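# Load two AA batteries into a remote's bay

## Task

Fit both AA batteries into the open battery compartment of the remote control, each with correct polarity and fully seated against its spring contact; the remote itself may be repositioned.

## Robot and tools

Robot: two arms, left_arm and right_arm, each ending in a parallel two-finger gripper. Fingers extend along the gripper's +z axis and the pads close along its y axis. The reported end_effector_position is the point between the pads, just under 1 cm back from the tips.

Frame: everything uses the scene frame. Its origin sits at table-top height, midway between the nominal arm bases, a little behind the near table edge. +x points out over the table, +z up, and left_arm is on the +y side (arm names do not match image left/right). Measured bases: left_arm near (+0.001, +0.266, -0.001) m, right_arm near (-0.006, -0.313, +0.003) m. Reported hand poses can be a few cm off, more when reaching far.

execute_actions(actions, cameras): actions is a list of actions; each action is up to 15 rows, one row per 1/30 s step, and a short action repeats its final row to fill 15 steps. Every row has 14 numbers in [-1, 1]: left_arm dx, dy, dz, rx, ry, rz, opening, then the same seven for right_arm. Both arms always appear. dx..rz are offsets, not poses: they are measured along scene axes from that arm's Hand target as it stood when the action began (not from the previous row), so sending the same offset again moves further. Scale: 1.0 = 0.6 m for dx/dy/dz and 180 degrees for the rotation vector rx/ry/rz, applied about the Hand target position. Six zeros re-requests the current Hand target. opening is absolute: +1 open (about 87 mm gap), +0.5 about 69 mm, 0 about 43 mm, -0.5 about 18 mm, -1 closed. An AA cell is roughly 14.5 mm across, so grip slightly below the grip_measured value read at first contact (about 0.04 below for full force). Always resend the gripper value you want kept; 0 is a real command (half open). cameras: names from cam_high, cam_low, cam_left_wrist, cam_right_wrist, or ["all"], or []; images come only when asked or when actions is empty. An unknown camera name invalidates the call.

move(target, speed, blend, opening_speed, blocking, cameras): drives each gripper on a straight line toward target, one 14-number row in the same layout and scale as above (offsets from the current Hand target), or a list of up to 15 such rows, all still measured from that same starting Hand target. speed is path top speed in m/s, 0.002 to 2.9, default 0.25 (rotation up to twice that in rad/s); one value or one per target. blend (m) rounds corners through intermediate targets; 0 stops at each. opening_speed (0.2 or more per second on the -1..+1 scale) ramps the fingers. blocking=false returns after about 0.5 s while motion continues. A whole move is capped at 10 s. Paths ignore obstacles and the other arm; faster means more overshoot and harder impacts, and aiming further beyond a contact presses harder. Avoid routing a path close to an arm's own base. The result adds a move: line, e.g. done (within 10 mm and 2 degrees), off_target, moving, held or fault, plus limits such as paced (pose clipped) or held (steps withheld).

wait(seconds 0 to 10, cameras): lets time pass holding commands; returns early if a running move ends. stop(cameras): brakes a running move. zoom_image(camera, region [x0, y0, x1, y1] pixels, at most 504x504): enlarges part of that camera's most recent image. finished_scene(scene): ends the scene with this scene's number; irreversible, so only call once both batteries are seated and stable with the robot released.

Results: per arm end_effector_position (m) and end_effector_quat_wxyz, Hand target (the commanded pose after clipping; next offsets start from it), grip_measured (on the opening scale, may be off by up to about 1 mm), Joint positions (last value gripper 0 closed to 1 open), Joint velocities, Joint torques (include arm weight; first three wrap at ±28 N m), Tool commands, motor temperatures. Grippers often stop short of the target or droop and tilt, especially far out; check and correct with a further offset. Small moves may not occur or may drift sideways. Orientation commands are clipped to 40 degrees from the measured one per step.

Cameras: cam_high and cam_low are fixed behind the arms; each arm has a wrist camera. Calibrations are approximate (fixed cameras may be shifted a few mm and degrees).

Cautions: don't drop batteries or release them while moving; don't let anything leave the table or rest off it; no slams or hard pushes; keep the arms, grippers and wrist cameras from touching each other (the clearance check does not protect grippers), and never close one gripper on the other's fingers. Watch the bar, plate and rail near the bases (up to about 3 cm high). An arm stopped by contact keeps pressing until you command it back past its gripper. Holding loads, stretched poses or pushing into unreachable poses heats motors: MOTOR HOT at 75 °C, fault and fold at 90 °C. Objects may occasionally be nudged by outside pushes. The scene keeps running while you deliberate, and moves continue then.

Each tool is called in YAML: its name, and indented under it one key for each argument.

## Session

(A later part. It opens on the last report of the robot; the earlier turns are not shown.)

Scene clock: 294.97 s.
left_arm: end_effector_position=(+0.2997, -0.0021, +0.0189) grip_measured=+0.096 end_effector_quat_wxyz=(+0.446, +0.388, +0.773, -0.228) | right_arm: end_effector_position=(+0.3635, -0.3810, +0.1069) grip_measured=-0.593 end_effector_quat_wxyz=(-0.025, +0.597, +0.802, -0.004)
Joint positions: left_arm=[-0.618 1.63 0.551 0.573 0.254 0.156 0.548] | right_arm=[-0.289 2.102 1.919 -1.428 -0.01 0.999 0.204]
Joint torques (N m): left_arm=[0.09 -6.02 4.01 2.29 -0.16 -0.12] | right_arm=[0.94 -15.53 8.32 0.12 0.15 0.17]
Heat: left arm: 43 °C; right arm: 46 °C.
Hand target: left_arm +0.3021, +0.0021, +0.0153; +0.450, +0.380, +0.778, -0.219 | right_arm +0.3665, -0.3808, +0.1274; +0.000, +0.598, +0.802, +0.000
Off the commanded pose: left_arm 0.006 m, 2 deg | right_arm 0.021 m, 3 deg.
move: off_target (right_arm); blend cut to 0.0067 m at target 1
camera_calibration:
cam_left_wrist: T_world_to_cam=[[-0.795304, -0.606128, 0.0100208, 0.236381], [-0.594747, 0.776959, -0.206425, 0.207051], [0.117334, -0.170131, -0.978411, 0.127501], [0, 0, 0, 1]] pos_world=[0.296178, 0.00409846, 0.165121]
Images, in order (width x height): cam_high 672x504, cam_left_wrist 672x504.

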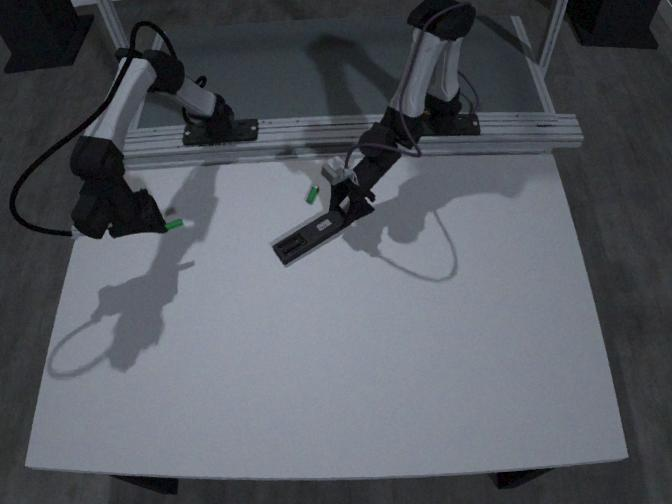

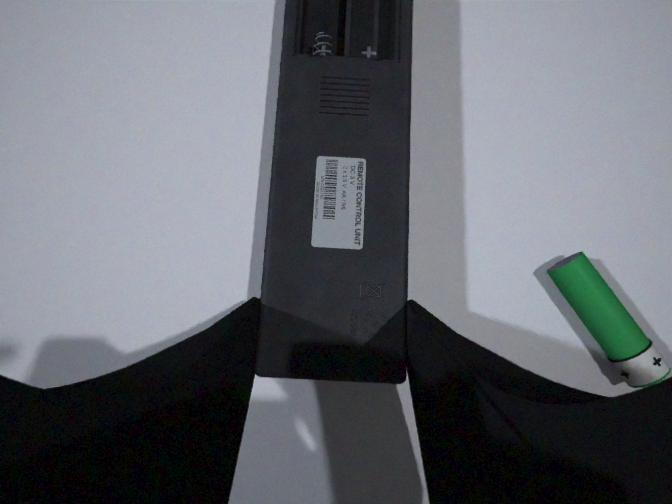

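move:
  target:
    - [0,0,-0.008,0,0,0,-0.05,0.03,0.25,0.005,-0.05,-0.025,0.053,-0.68]
    - [0,0,-0.008,0,0,0,-0.05,0.0235,0.428,-0.03,-0.1001,-0.0495,0.1067,-0.68]
  speed: 0.25
  blend: [0.03, 0]
  cameras: ["cam_left_wrist", "cam_right_wrist", "cam_high"]

Scene clock: 315.37 s.
left_arm: end_effector_position=(+0.3013, -0.0030, +0.0164) grip_measured=+0.096 end_effector_quat_wxyz=(+0.451, +0.387, +0.771, -0.228) | right_arm: end_effector_position=(+0.3749, -0.1216, +0.1071) grip_measured=-0.593 end_effector_quat_wxyz=(+0.147, +0.439, +0.883, -0.076)
Joint positions: left_arm=[-0.618 1.649 0.545 0.607 0.253 0.155 0.548] | right_arm=[0.502 2.168 2.041 -1.396 0.336 1.426 0.204]
Joint torques (N m): left_arm=[0.1 -6 3.86 2.22 -0.14 -0.11] | right_arm=[-0.17 -11.08 8.44 0.31 0.36 0.21]
Motor temperatures (°C): left_arm=[23 36 30 29 20 20 20] | right_arm=[23 47 32 21 19 21 23]
Heat: left arm: 36 °C; right arm: 47 °C.
Hand target: left_arm +0.3021, +0.0020, +0.0106; +0.450, +0.380, +0.778, -0.219 | right_arm +0.3805, -0.1240, +0.1093; +0.155, +0.447, +0.877, -0.079
Off the commanded pose: left_arm 0.008 m, 2 deg | right_arm 0.007 m, 2 deg.
move: done
camera_calibration:
cam_left_wrist: T_world_to_cam=[[-0.794186, -0.60763, 0.00737697, 0.236822], [-0.594587, 0.774519, -0.215839, 0.208248], [0.125436, -0.175802, -0.976401, 0.122295], [0, 0, 0, 1]] pos_world=[0.296562, 0.00410777, 0.16261]
cam_right_wrist: T_world_to_cam=[[-0.793676, -0.608335, -0.00282107, 0.222924], [-0.524318, 0.681696, 0.510275, 0.245956], [-0.308495, 0.406472, -0.860007, 0.404205], [0, 0, 0, 1]] pos_world=[0.430584, -0.196353, 0.222742]
Images, in order (width x height): cam_high 672x504, cam_left_wrist 672x504, cam_right_wrist 672x504.

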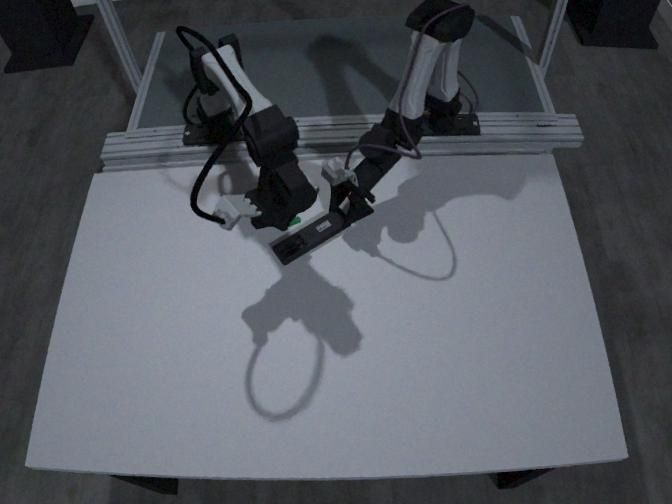

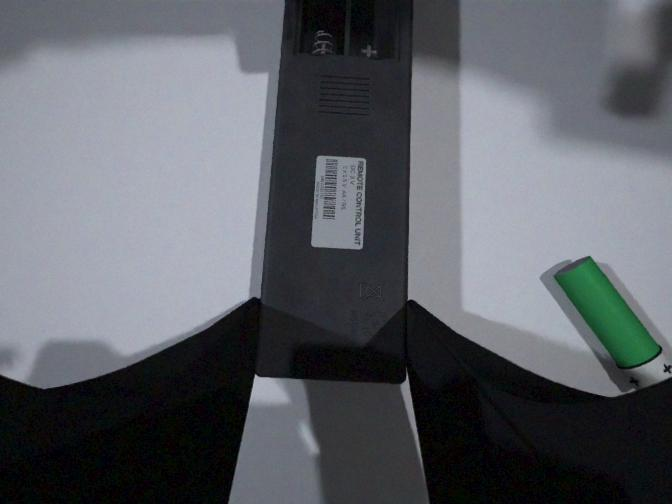

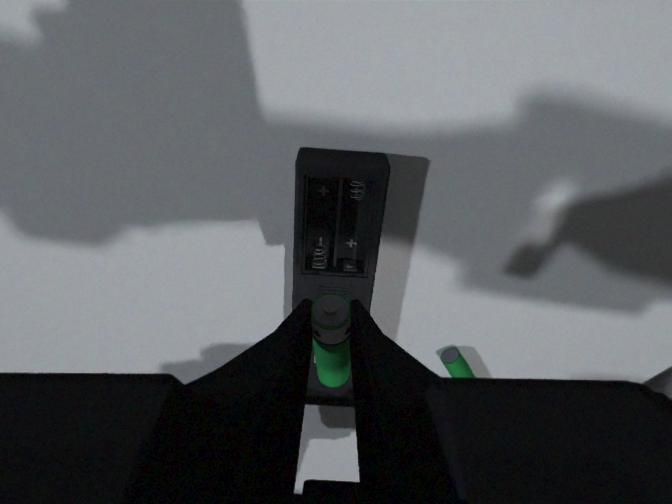

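move:
  target: [0,0,0,0,0,0,-0.05,0.0075,0.0025,-0.079,0,0,-0.0222,-0.68]
  speed: 0.15
  cameras: ["cam_left_wrist", "cam_right_wrist"]

zoom_image:
  camera: "cam_right_wrist"
  region: [230, 100, 450, 400]

zoom_image:
  camera: "cam_left_wrist"
  region: [260, 0, 440, 120]

Scene clock: 360.47 s.
left_arm: end_effector_position=(+0.3013, -0.0030, +0.0164) grip_measured=+0.096 end_effector_quat_wxyz=(+0.451, +0.387, +0.771, -0.228) | right_arm: end_effector_position=(+0.3780, -0.1196, +0.0660) grip_measured=-0.593 end_effector_quat_wxyz=(+0.142, +0.468, +0.868, -0.084)
Joint positions: left_arm=[-0.618 1.649 0.545 0.607 0.253 0.155 0.548] | right_arm=[0.502 2.204 1.935 -1.287 0.338 1.498 0.204]
Joint torques (N m): left_arm=[0.09 -5.98 3.88 2.22 -0.14 -0.11] | right_arm=[-0.38 -11.82 5.64 0.61 0.39 0.23]
Motor temperatures (°C): left_arm=[23 32 29 30 20 20 20] | right_arm=[22 37 34 21 19 21 24]
Heat: left arm: 32 °C; right arm: 37 °C.
Hand target: left_arm +0.3021, +0.0020, +0.0106; +0.450, +0.380, +0.778, -0.219 | right_arm +0.3851, -0.1225, +0.0619; +0.152, +0.478, +0.861, -0.084
Off the commanded pose: left_arm 0.008 m, 2 deg | right_arm 0.009 m, 2 deg.
move: done
camera_calibration:
cam_left_wrist: T_world_to_cam=[[-0.794186, -0.60763, 0.00737697, 0.236822], [-0.594587, 0.774519, -0.215839, 0.208248], [0.125436, -0.175802, -0.976401, 0.122295], [0, 0, 0, 1]] pos_world=[0.296562, 0.00410777, 0.16261]
cam_right_wrist: T_world_to_cam=[[-0.833157, -0.553002, 0.00623787, 0.247424], [-0.472809, 0.718098, 0.510673, 0.252208], [-0.286883, 0.422521, -0.859752, 0.362739], [0, 0, 0, 1]] pos_world=[0.429453, -0.197549, 0.181527]
Images, in order (width x height): cam_left_wrist 672x504, cam_right_wrist 672x504.

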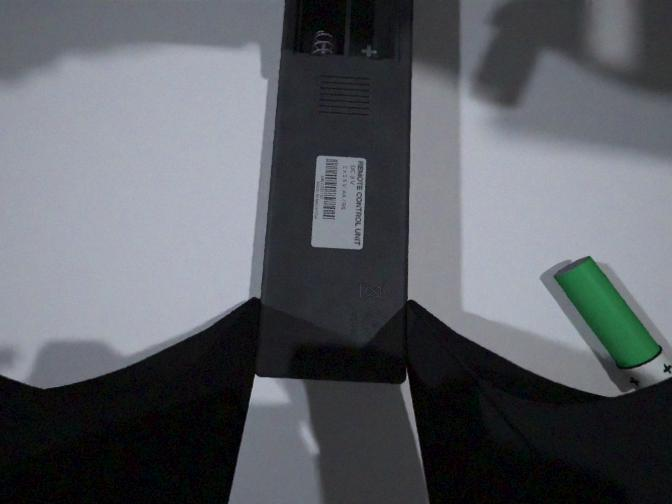

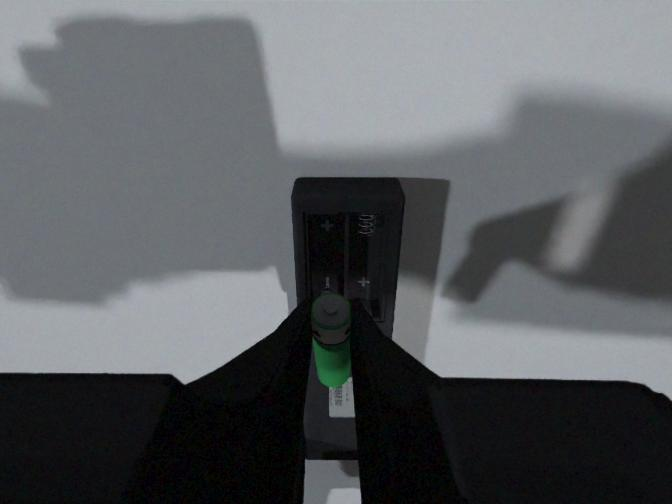

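Scaled by 1.680.

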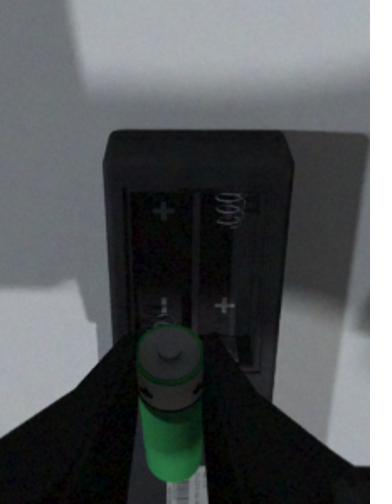

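Scaled by 2.800.

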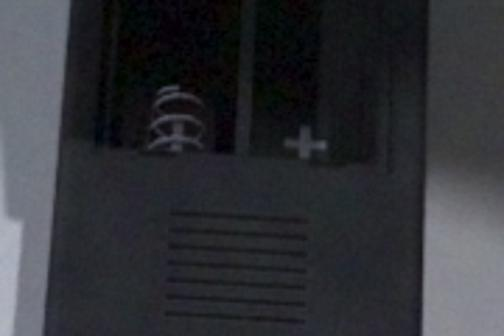

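move:
  target: [0,0,0,0,0,0,-0.05,0.0088,-0.0062,-0.025,0,0,0.0056,-0.68]
  speed: 0.1
  cameras: ["cam_left_wrist", "cam_right_wrist"]

zoom_image:
  camera: "cam_right_wrist"
  region: [270, 180, 420, 400]

zoom_image:
  camera: "cam_left_wrist"
  region: [260, 0, 440, 120]

Scene clock: 400.03 s.
left_arm: end_effector_position=(+0.3013, -0.0030, +0.0164) grip_measured=+0.096 end_effector_quat_wxyz=(+0.451, +0.387, +0.771, -0.228) | right_arm: end_effector_position=(+0.3856, -0.1231, +0.0545) grip_measured=-0.593 end_effector_quat_wxyz=(+0.146, +0.471, +0.866, -0.078)
Joint positions: left_arm=[-0.618 1.649 0.545 0.607 0.253 0.155 0.548] | right_arm=[0.487 2.209 1.899 -1.224 0.338 1.487 0.204]
Joint torques (N m): left_arm=[0.09 -5.97 3.84 2.21 -0.14 -0.1] | right_arm=[-0.17 -11.29 5.39 0.68 0.38 0]
Heat: left arm: 31 °C; right arm: 40 °C.
Hand target: left_arm +0.3021, +0.0020, +0.0106; +0.450, +0.380, +0.778, -0.219 | right_arm +0.3904, -0.1262, +0.0470; +0.153, +0.470, +0.865, -0.083
Off the commanded pose: left_arm 0.008 m, 2 deg | right_arm 0.009 m, 1 deg.
move: done
camera_calibration:
cam_left_wrist: T_world_to_cam=[[-0.794186, -0.60763, 0.00737697, 0.236822], [-0.594587, 0.774519, -0.215839, 0.208248], [0.125436, -0.175802, -0.976401, 0.122295], [0, 0, 0, 1]] pos_world=[0.296562, 0.00410777, 0.16261]
cam_right_wrist: T_world_to_cam=[[-0.83609, -0.548498, -0.0102025, 0.254552], [-0.476394, 0.716706, 0.509294, 0.265483], [-0.272035, 0.430676, -0.860532, 0.351837], [0, 0, 0, 1]] pos_world=[0.435015, -0.20218, 0.170155]
Images, in order (width x height): cam_left_wrist 672x504, cam_right_wrist 672x504.

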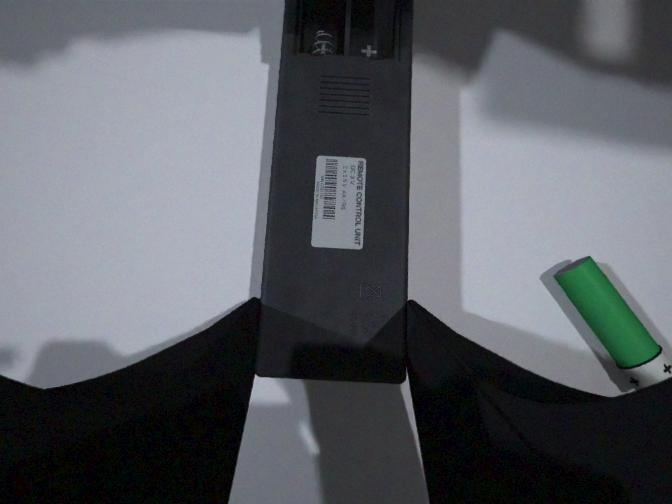

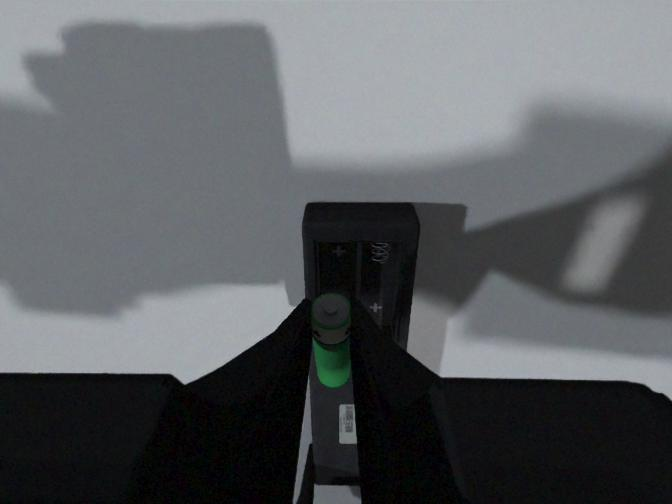

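Scaled by 2.291.

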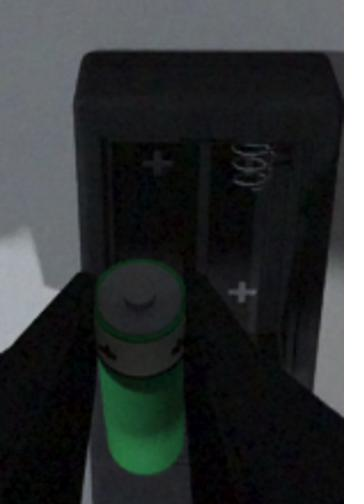

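Scaled by 2.800.

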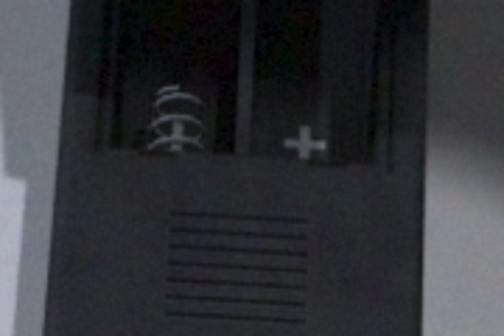

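move:
  target: [0,0,0,0,0,0,-0.05,-0.006,-0.0027,-0.025,0,0,0.0056,-0.68]
  speed: 0.08
  cameras: ["cam_right_wrist"]

zoom_image:
  camera: "cam_right_wrist"
  region: [270, 200, 420, 400]

Scene clock: 420.30 s.
left_arm: end_effector_position=(+0.3013, -0.0030, +0.0164) grip_measured=+0.096 end_effector_quat_wxyz=(+0.451, +0.387, +0.771, -0.228) | right_arm: end_effector_position=(+0.3818, -0.1251, +0.0348) grip_measured=-0.593 end_effector_quat_wxyz=(+0.144, +0.463, +0.871, -0.081)
Joint positions: left_arm=[-0.618 1.649 0.545 0.607 0.253 0.155 0.548] | right_arm=[0.487 2.209 1.82 -1.151 0.338 1.469 0.204]
Joint torques (N m): left_arm=[0.1 -5.98 3.84 2.21 -0.15 -0.1] | right_arm=[-0.16 -12.38 5.31 0.68 0.37 0.01]
Heat: left arm: 31 °C; right arm: 41 °C.
Hand target: left_arm +0.3021, +0.0021, +0.0106; +0.450, +0.380, +0.778, -0.219 | right_arm +0.3868, -0.1278, +0.0320; +0.154, +0.463, +0.869, -0.082
Off the commanded pose: left_arm 0.008 m, 2 deg | right_arm 0.006 m, 1 deg.
move: done
camera_calibration:
cam_right_wrist: T_world_to_cam=[[-0.826475, -0.562973, 0.000726888, 0.244197], [-0.484035, 0.711247, 0.509742, 0.277333], [-0.287488, 0.420937, -0.860327, 0.339385], [0, 0, 0, 1]] pos_world=[0.433631, -0.202636, 0.150437]
Images, in order (width x height): cam_right_wrist 672x504.

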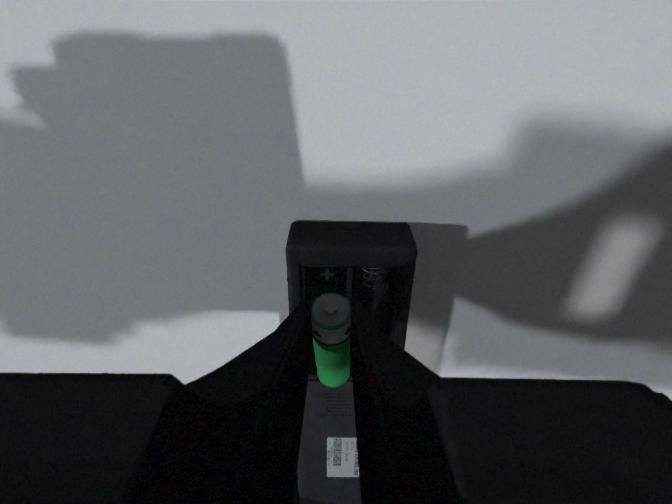

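Scaled by 2.520.

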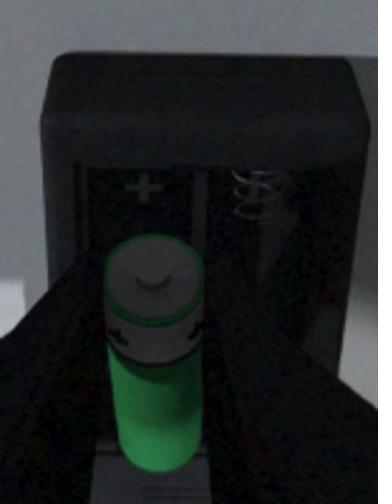

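move:
  target: [0,0,0,0,0,0,-0.05,0.0045,0.0025,-0.003,0,0,0,-0.68]
  speed: 0.05
  cameras: ["cam_left_wrist", "cam_right_wrist"]

zoom_image:
  camera: "cam_left_wrist"
  region: [280, 0, 430, 90]

zoom_image:
  camera: "cam_right_wrist"
  region: [270, 200, 420, 400]

Scene clock: 431.83 s.
left_arm: end_effector_position=(+0.3013, -0.0030, +0.0164) grip_measured=+0.096 end_effector_quat_wxyz=(+0.451, +0.387, +0.771, -0.228) | right_arm: end_effector_position=(+0.3819, -0.1250, +0.0348) grip_measured=-0.593 end_effector_quat_wxyz=(+0.144, +0.463, +0.871, -0.081)
Joint positions: left_arm=[-0.618 1.649 0.545 0.607 0.253 0.155 0.548] | right_arm=[0.487 2.209 1.82 -1.15 0.338 1.469 0.204]
Joint torques (N m): left_arm=[0.1 -5.96 3.86 2.21 -0.13 -0.1] | right_arm=[-0.12 -11.06 6.69 0.65 0.37 0.01]
Motor temperatures (°C): left_arm=[23 31 29 32 20 20 21] | right_arm=[22 42 31 21 19 21 24]
Heat: left arm: 32 °C; right arm: 42 °C.
Hand target: left_arm +0.3021, +0.0021, +0.0106; +0.450, +0.380, +0.778, -0.219 | right_arm +0.3895, -0.1263, +0.0302; +0.154, +0.463, +0.869, -0.082
Off the commanded pose: left_arm 0.008 m, 2 deg | right_arm 0.009 m, 1 deg.
move: done
camera_calibration:
cam_left_wrist: T_world_to_cam=[[-0.794186, -0.60763, 0.00737697, 0.236822], [-0.594587, 0.774519, -0.215839, 0.208248], [0.125436, -0.175802, -0.976401, 0.122295], [0, 0, 0, 1]] pos_world=[0.296562, 0.00410777, 0.16261]
cam_right_wrist: T_world_to_cam=[[-0.826283, -0.563255, 0.000430854, 0.244157], [-0.484417, 0.711019, 0.509698, 0.277387], [-0.287396, 0.420946, -0.860353, 0.339309], [0, 0, 0, 1]] pos_world=[0.43363, -0.202535, 0.150437]
Images, in order (width x height): cam_left_wrist 672x504, cam_right_wrist 672x504.

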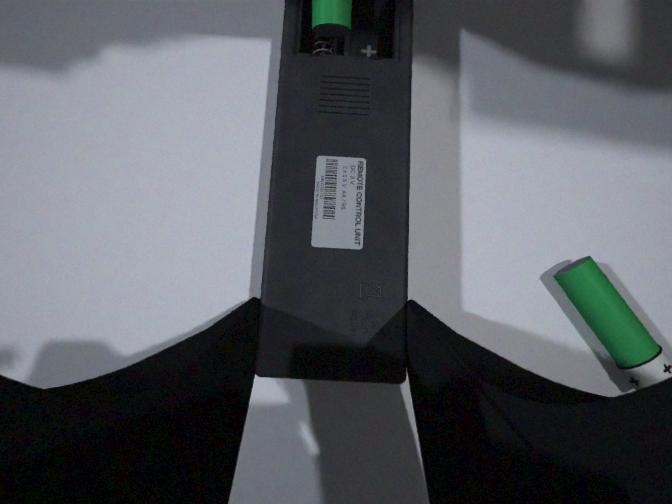

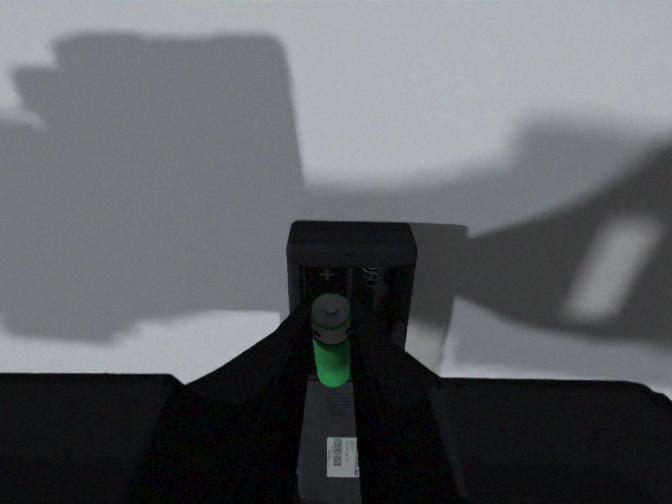

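Scaled by 3.360.

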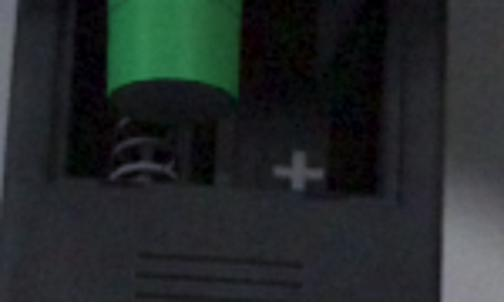

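Scaled by 2.520.

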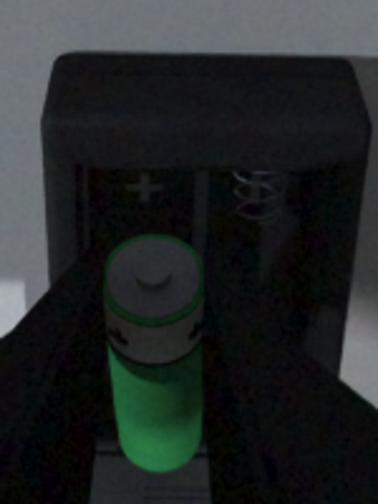

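move:
  target: [0,0,0,0,0,0,-0.05,0.009,0.007,0.008,0,0,0,-0.68]
  speed: 0.06
  cameras: ["cam_left_wrist", "cam_right_wrist"]

zoom_image:
  camera: "cam_left_wrist"
  region: [280, 0, 430, 90]

zoom_image:
  camera: "cam_right_wrist"
  region: [270, 200, 420, 400]

Scene clock: 440.93 s.
left_arm: end_effector_position=(+0.3021, -0.0028, +0.0168) grip_measured=+0.096 end_effector_quat_wxyz=(+0.452, +0.386, +0.771, -0.227) | right_arm: end_effector_position=(+0.3894, -0.1210, +0.0346) grip_measured=-0.593 end_effector_quat_wxyz=(+0.147, +0.463, +0.871, -0.077)
Joint positions: left_arm=[-0.618 1.649 0.545 0.61 0.249 0.154 0.548] | right_arm=[0.487 2.236 1.863 -1.157 0.338 1.467 0.204]
Joint torques (N m): left_arm=[0.09 -5.98 3.9 2.19 -0.1 -0.1] | right_arm=[0.09 -11.4 8.46 0.33 0.38 0.04]
Heat: left arm: 32 °C; right arm: 41 °C.
Hand target: left_arm +0.3022, +0.0020, +0.0106; +0.450, +0.380, +0.778, -0.219 | right_arm +0.3949, -0.1222, +0.0350; +0.154, +0.463, +0.869, -0.082
Off the commanded pose: left_arm 0.008 m, 1 deg | right_arm 0.006 m, 1 deg.
move: done
camera_calibration:
cam_left_wrist: T_world_to_cam=[[-0.791826, -0.610718, 0.00593622, 0.236798], [-0.597146, 0.772116, -0.217379, 0.209411], [0.128174, -0.175671, -0.976069, 0.121705], [0, 0, 0, 1]] pos_world=[0.296952, 0.00430743, 0.162909]
cam_right_wrist: T_world_to_cam=[[-0.825692, -0.564049, -0.00901128, 0.252696], [-0.489376, 0.708252, 0.508812, 0.279877], [-0.280613, 0.424532, -0.86083, 0.337443], [0, 0, 0, 1]] pos_world=[0.440305, -0.198947, 0.150354]
Images, in order (width x height): cam_left_wrist 672x504, cam_right_wrist 672x504.

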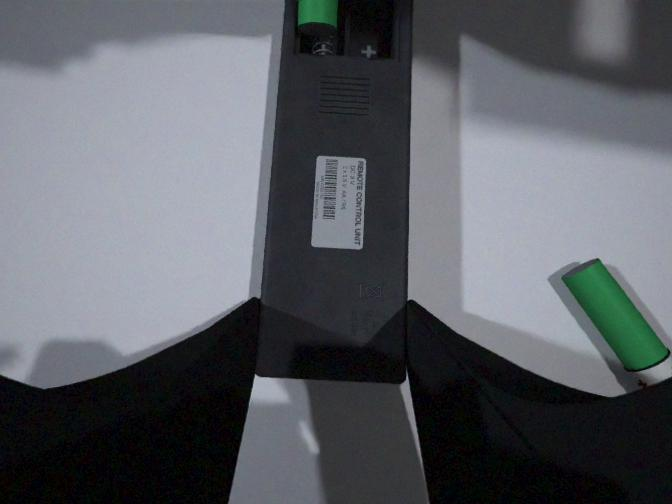

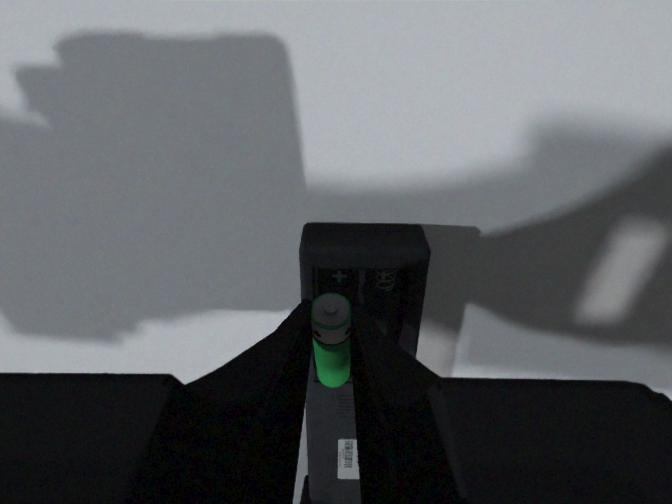

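Scaled by 3.360.

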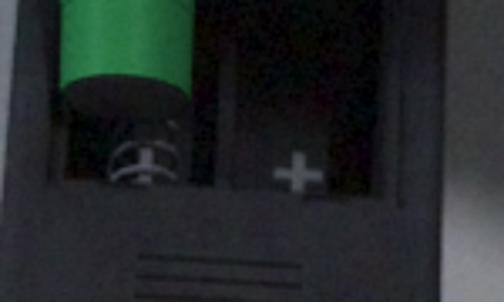

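Scaled by 2.520.

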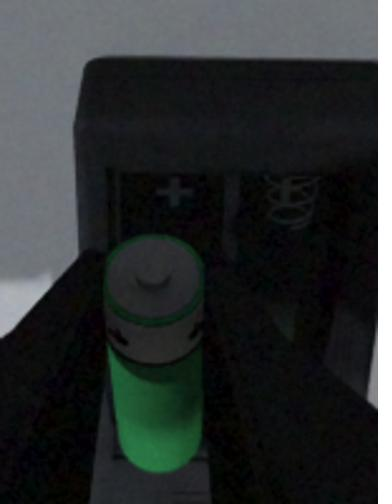

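move:
  target:
    - [0,0,0,0,0,0,-0.05,-0.009,-0.0055,0.014,0,0,0,-0.68]
    - [0,0,0,0,0,0,-0.05,-0.0075,-0.0048,-0.004,0,0,0,-0.68]
  speed: 0.06
  cameras: ["cam_left_wrist", "cam_right_wrist"]

zoom_image:
  camera: "cam_left_wrist"
  region: [280, 0, 430, 90]

zoom_image:
  camera: "cam_right_wrist"
  region: [270, 200, 420, 400]

Scene clock: 458.00 s.
left_arm: end_effector_position=(+0.3020, -0.0028, +0.0168) grip_measured=+0.096 end_effector_quat_wxyz=(+0.452, +0.385, +0.772, -0.227) | right_arm: end_effector_position=(+0.3864, -0.1226, +0.0331) grip_measured=-0.593 end_effector_quat_wxyz=(+0.143, +0.462, +0.871, -0.083)
Joint positions: left_arm=[-0.618 1.649 0.545 0.61 0.249 0.153 0.548] | right_arm=[0.487 2.236 1.857 -1.164 0.338 1.467 0.204]
Joint torques (N m): left_arm=[0.1 -6 3.86 2.2 -0.1 -0.09] | right_arm=[0.01 -13.29 5.12 0.64 0.37 0.04]
Heat: left arm: 33 °C; right arm: 39 °C.
Hand target: left_arm +0.3022, +0.0020, +0.0106; +0.450, +0.380, +0.778, -0.219 | right_arm +0.3904, -0.1250, +0.0326; +0.154, +0.463, +0.869, -0.082
Off the commanded pose: left_arm 0.008 m, 1 deg | right_arm 0.005 m, 1 deg.
move: done
camera_calibration:
cam_left_wrist: T_world_to_cam=[[-0.791459, -0.611183, 0.0069192, 0.236672], [-0.597759, 0.771614, -0.217478, 0.209593], [0.12758, -0.176261, -0.976041, 0.121884], [0, 0, 0, 1]] pos_world=[0.297053, 0.00440838, 0.162908]
cam_right_wrist: T_world_to_cam=[[-0.825675, -0.564132, 0.00388572, 0.248725], [-0.48362, 0.711348, 0.509996, 0.278452], [-0.29047, 0.419212, -0.860168, 0.339128], [0, 0, 0, 1]] pos_world=[0.438538, -0.199929, 0.148731]
Images, in order (width x height): cam_left_wrist 672x504, cam_right_wrist 672x504.

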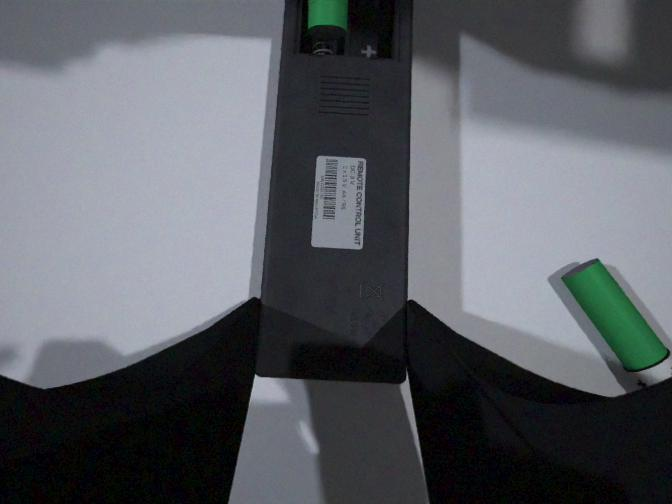

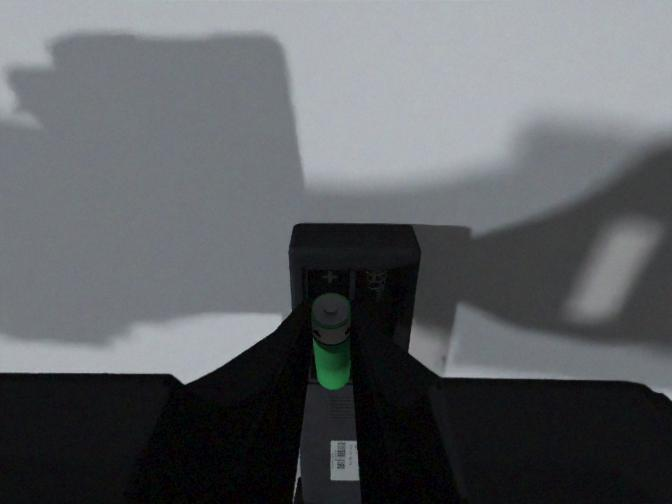

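Scaled by 3.360.

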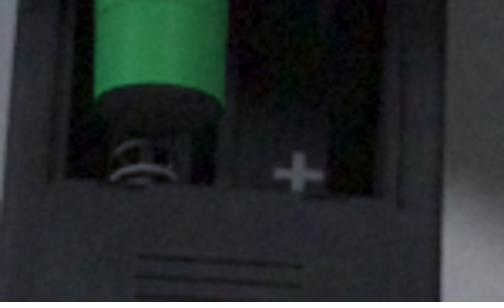

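Scaled by 2.520.

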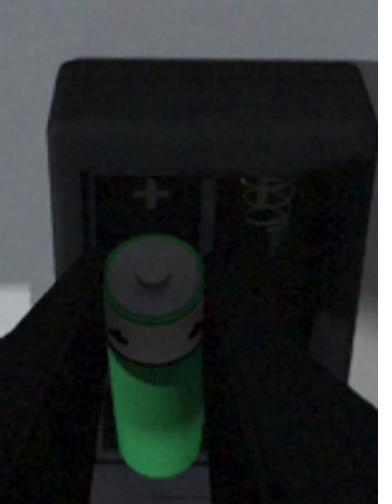

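move:
  target: [0.006,-0.008,0,0,0,0,-0.05,-0.01,0.0175,0.004,0,0,-0.003,-0.68]
  speed: 0.05
  cameras: ["cam_left_wrist", "cam_right_wrist"]

zoom_image:
  camera: "cam_left_wrist"
  region: [280, 0, 430, 90]

zoom_image:
  camera: "cam_right_wrist"
  region: [270, 200, 420, 400]

Scene clock: 471.87 s.
left_arm: end_effector_position=(+0.3028, -0.0037, +0.0153) grip_measured=+0.096 end_effector_quat_wxyz=(+0.453, +0.382, +0.772, -0.229) | right_arm: end_effector_position=(+0.3857, -0.1205, +0.0335) grip_measured=-0.593 end_effector_quat_wxyz=(+0.150, +0.464, +0.869, -0.085)
Joint positions: left_arm=[-0.618 1.66 0.545 0.623 0.249 0.145 0.548] | right_arm=[0.498 2.236 1.857 -1.166 0.353 1.484 0.204]
Joint torques (N m): left_arm=[-0.55 -5.26 5.76 2.02 -0.16 -0.04] | right_arm=[1.58 -13.05 6.27 0.37 0.24 0.24]
Heat: left arm: 33 °C; right arm: 39 °C.
Hand target: left_arm +0.3057, -0.0027, +0.0105; +0.450, +0.380, +0.778, -0.219 | right_arm +0.3844, -0.1145, +0.0350; +0.153, +0.467, +0.867, -0.082
Off the commanded pose: left_arm 0.006 m, 1 deg | right_arm 0.006 m, 1 deg.
move: done
camera_calibration:
cam_left_wrist: T_world_to_cam=[[-0.788949, -0.614329, 0.0125947, 0.235844], [-0.601498, 0.767959, -0.220089, 0.211567], [0.125535, -0.181215, -0.975398, 0.120881], [0, 0, 0, 1]] pos_world=[0.298151, 0.00431636, 0.1615]
cam_right_wrist: T_world_to_cam=[[-0.828517, -0.559961, 0.00156167, 0.251053], [-0.485274, 0.719397, 0.496968, 0.278548], [-0.279406, 0.410989, -0.867767, 0.33334], [0, 0, 0, 1]] pos_world=[0.436312, -0.196805, 0.15044]
Images, in order (width x height): cam_left_wrist 672x504, cam_right_wrist 672x504.

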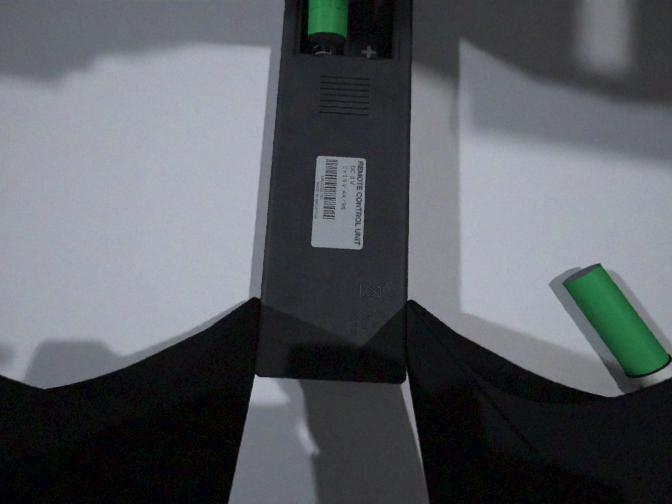

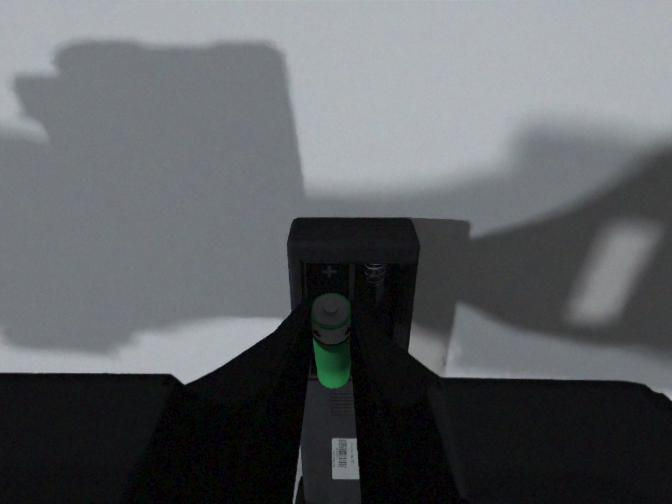

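Scaled by 3.360.

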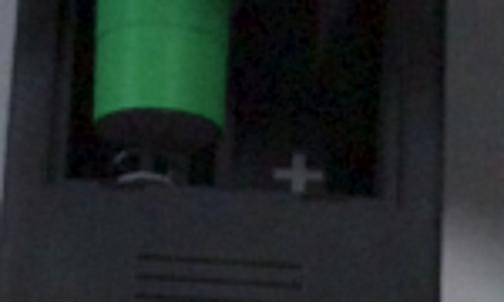

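Scaled by 2.520.

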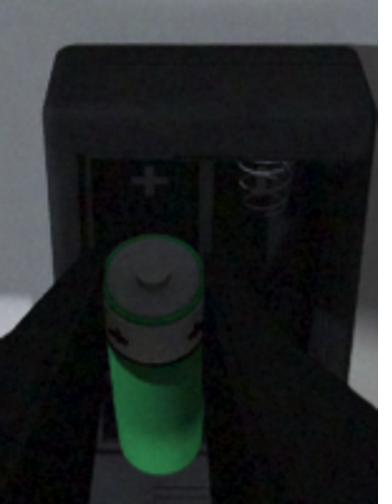

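move:
  target: [0.004,-0.006,0,0,0,0,-0.05,-0.007,0.0195,0.002,0,0,0,-0.68]
  speed: 0.05
  cameras: ["cam_left_wrist", "cam_right_wrist"]

zoom_image:
  camera: "cam_left_wrist"
  region: [280, 0, 430, 90]

zoom_image:
  camera: "cam_right_wrist"
  region: [270, 200, 420, 400]

Scene clock: 479.03 s.
left_arm: end_effector_position=(+0.3051, -0.0048, +0.0154) grip_measured=+0.096 end_effector_quat_wxyz=(+0.454, +0.381, +0.773, -0.228) | right_arm: end_effector_position=(+0.3850, -0.1190, +0.0354) grip_measured=-0.593 end_effector_quat_wxyz=(+0.165, +0.468, +0.863, -0.093)
Joint positions: left_arm=[-0.618 1.668 0.553 0.625 0.246 0.144 0.548] | right_arm=[0.515 2.236 1.862 -1.177 0.387 1.516 0.204]
Joint torques (N m): left_arm=[-1.06 -4.94 6.42 1.97 -0.17 -0.05] | right_arm=[2.61 -11.95 7.97 0.24 -0.05 0.22]
Heat: left arm: 33 °C; right arm: 39 °C.
Hand target: left_arm +0.3081, -0.0063, +0.0106; +0.450, +0.380, +0.778, -0.219 | right_arm +0.3802, -0.1027, +0.0362; +0.153, +0.467, +0.867, -0.082
Off the commanded pose: left_arm 0.006 m, 1 deg | right_arm 0.017 m, 2 deg.
move: off_target (right_arm)
camera_calibration:
cam_left_wrist: T_world_to_cam=[[-0.786981, -0.616869, 0.0115703, 0.236401], [-0.603603, 0.765902, -0.22149, 0.214535], [0.127769, -0.181293, -0.975094, 0.119698], [0, 0, 0, 1]] pos_world=[0.300244, 0.00321634, 0.161499]
cam_right_wrist: T_world_to_cam=[[-0.835524, -0.549453, -0.000593578, 0.255351], [-0.485934, 0.738429, 0.467538, 0.279702], [-0.256452, 0.390927, -0.883973, 0.323622], [0, 0, 0, 1]] pos_world=[0.432262, -0.192749, 0.155453]
Images, in order (width x height): cam_left_wrist 672x504, cam_right_wrist 672x504.

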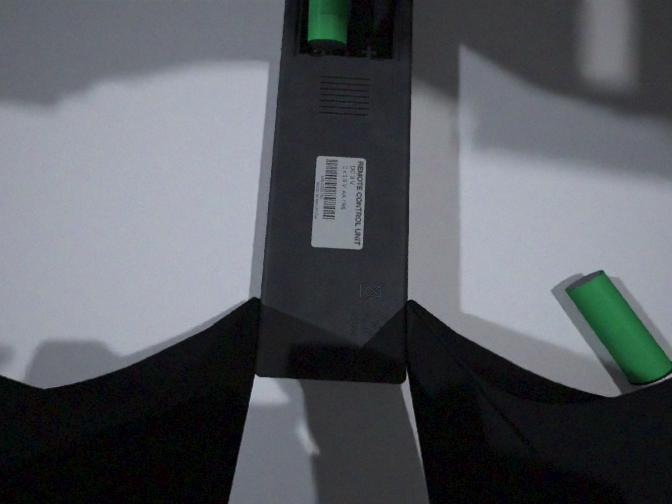

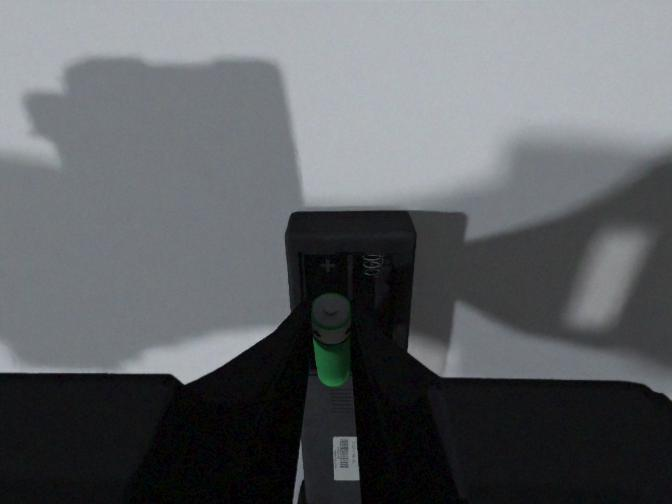

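Scaled by 3.360.

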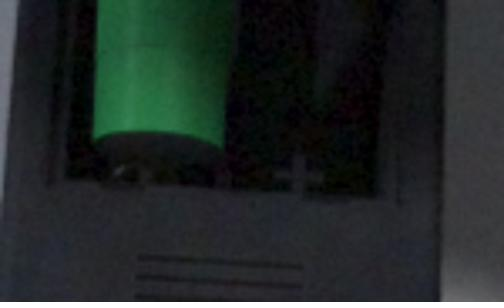

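Scaled by 2.520.

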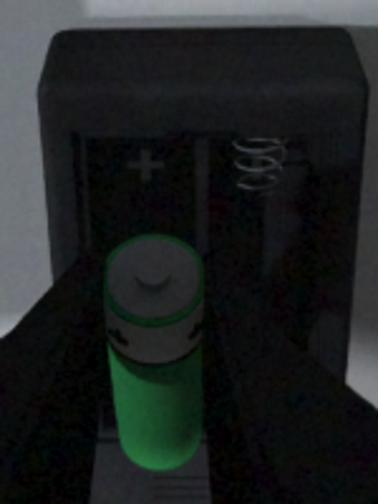

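move:
  target: [0.005,-0.007,0,0,0,0,-0.05,-0.009,0.0155,-0.003,0,0,0,-0.7]
  speed: 0.05
  cameras: ["cam_left_wrist", "cam_right_wrist"]

zoom_image:
  camera: "cam_left_wrist"
  region: [280, 0, 430, 90]

zoom_image:
  camera: "cam_right_wrist"
  region: [270, 200, 420, 400]

Scene clock: 498.50 s.
left_arm: end_effector_position=(+0.3086, -0.0070, +0.0153) grip_measured=+0.096 end_effector_quat_wxyz=(+0.455, +0.380, +0.773, -0.228) | right_arm: end_effector_position=(+0.3863, -0.1186, +0.0372) grip_measured=-0.593 end_effector_quat_wxyz=(+0.181, +0.472, +0.857, -0.099)
Joint positions: left_arm=[-0.618 1.682 0.568 0.625 0.243 0.142 0.548] | right_arm=[0.529 2.236 1.864 -1.181 0.422 1.542 0.204]
Joint torques (N m): left_arm=[-1.63 -4.89 6.83 1.95 -0.21 -0.05] | right_arm=[3.59 -11.58 7.69 0.23 -0.35 0.24]
Heat: left arm: 33 °C; right arm: 39 °C.
Hand target: left_arm +0.3111, -0.0105, +0.0105; +0.450, +0.380, +0.778, -0.219 | right_arm +0.3748, -0.0934, +0.0344; +0.153, +0.467, +0.867, -0.082
Off the commanded pose: left_arm 0.006 m, 1 deg | right_arm 0.028 m, 4 deg.
move: off_target (right_arm)
camera_calibration:
cam_left_wrist: T_world_to_cam=[[-0.784973, -0.619422, 0.0115535, 0.237236], [-0.60595, 0.76375, -0.222508, 0.218972], [0.129002, -0.181663, -0.974862, 0.118391], [0, 0, 0, 1]] pos_world=[0.303638, 0.00121679, 0.161397]
cam_right_wrist: T_world_to_cam=[[-0.84163, -0.539993, -0.00816119, 0.260466], [-0.488818, 0.755271, 0.436604, 0.283503], [-0.229599, 0.371448, -0.899617, 0.313162], [0, 0, 0, 1]] pos_world=[0.429699, -0.189795, 0.160073]
Images, in order (width x height): cam_left_wrist 672x504, cam_right_wrist 672x504.

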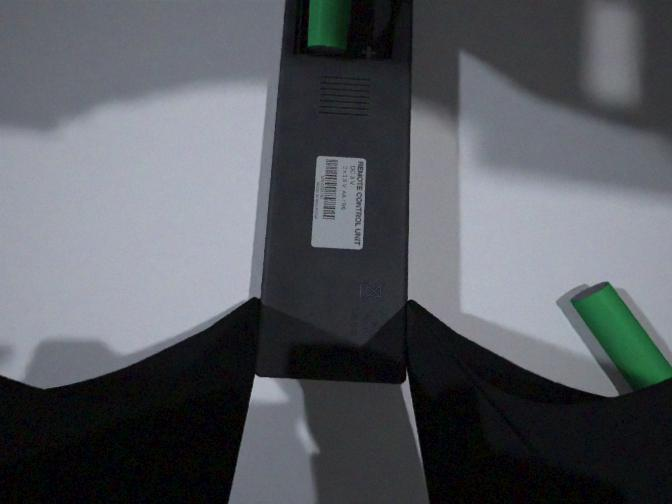

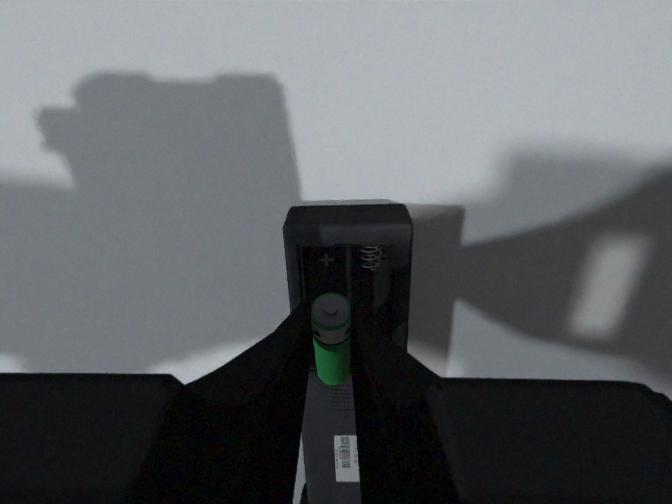

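Scaled by 3.360.

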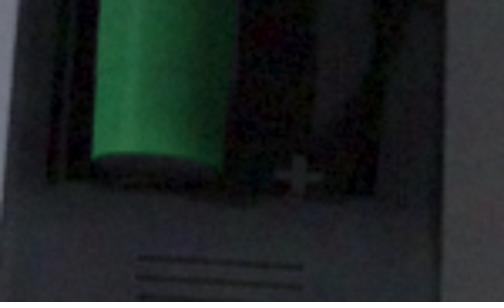

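Scaled by 2.520.

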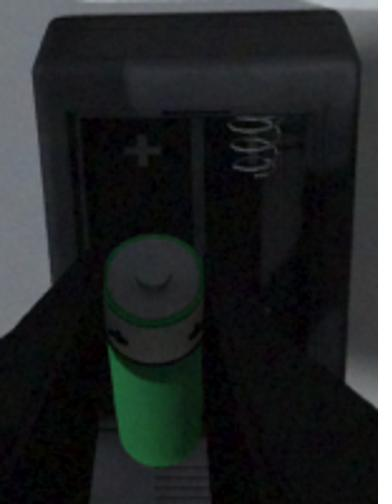

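move:
  target:
    - [0,0,0,0,0,0,-0.05,0,0,-0.02,0,0,0,-0.7]
    - [0,0,0,0,0,0,-0.05,0,0,-0.03,0.0559,0.0363,0,-0.7]
  speed: 0.06
  cameras: ["cam_left_wrist", "cam_right_wrist"]

zoom_image:
  camera: "cam_left_wrist"
  region: [280, 0, 430, 90]

zoom_image:
  camera: "cam_right_wrist"
  region: [270, 200, 420, 400]

Scene clock: 516.67 s.
left_arm: end_effector_position=(+0.3090, -0.0066, +0.0153) grip_measured=+0.096 end_effector_quat_wxyz=(+0.455, +0.378, +0.774, -0.227) | right_arm: end_effector_position=(+0.3882, -0.1201, +0.0305) grip_measured=-0.593 end_effector_quat_wxyz=(+0.112, +0.482, +0.867, -0.058)
Joint positions: left_arm=[-0.618 1.682 0.568 0.625 0.24 0.14 0.548] | right_arm=[0.456 2.24 1.857 -1.152 0.257 1.477 0.204]
Joint torques (N m): left_arm=[-1.65 -4.88 6.84 1.95 -0.16 -0.04] | right_arm=[2.37 -10.48 4.98 0.66 -0.83 0.03]
Heat: left arm: 33 °C; right arm: 39 °C.
Hand target: left_arm +0.3111, -0.0105, +0.0105; +0.450, +0.380, +0.778, -0.219 | right_arm +0.3747, -0.0934, +0.0162; +0.062, +0.473, +0.878, -0.033
Off the commanded pose: left_arm 0.007 m, 1 deg | right_arm 0.033 m, 7 deg.
move: off_target (right_arm)
camera_calibration:
cam_left_wrist: T_world_to_cam=[[-0.782572, -0.622453, 0.0115657, 0.237003], [-0.608975, 0.761502, -0.221956, 0.219818], [0.12935, -0.18074, -0.974988, 0.118309], [0, 0, 0, 1]] pos_world=[0.304032, 0.00151507, 0.161398]
cam_right_wrist: T_world_to_cam=[[-0.846598, -0.532024, -0.014901, 0.264266], [-0.441752, 0.686784, 0.57722, 0.257638], [-0.296861, 0.495256, -0.816453, 0.346621], [0, 0, 0, 1]] pos_world=[0.440438, -0.208012, 0.138224]
Images, in order (width x height): cam_left_wrist 672x504, cam_right_wrist 672x504.

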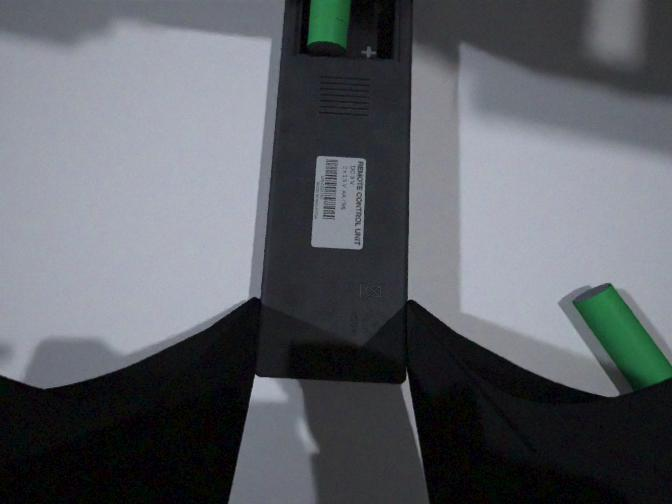

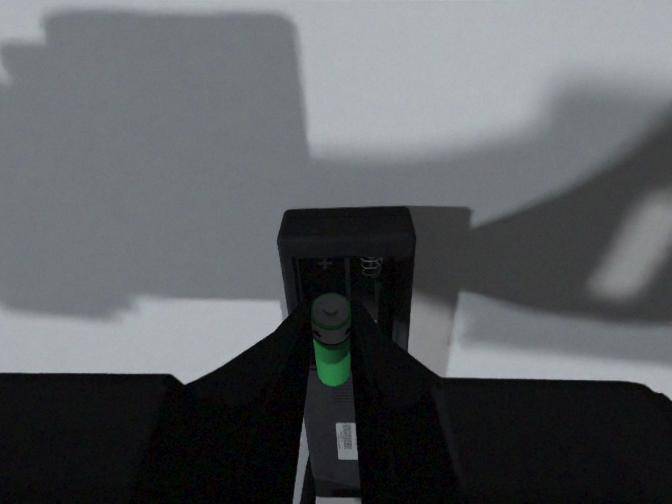

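Scaled by 3.360.

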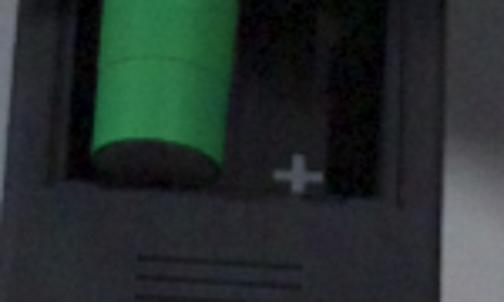

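Scaled by 2.520.

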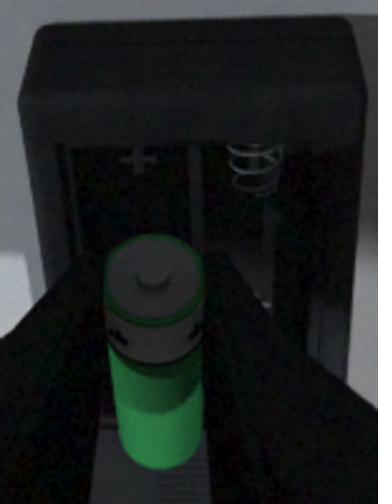

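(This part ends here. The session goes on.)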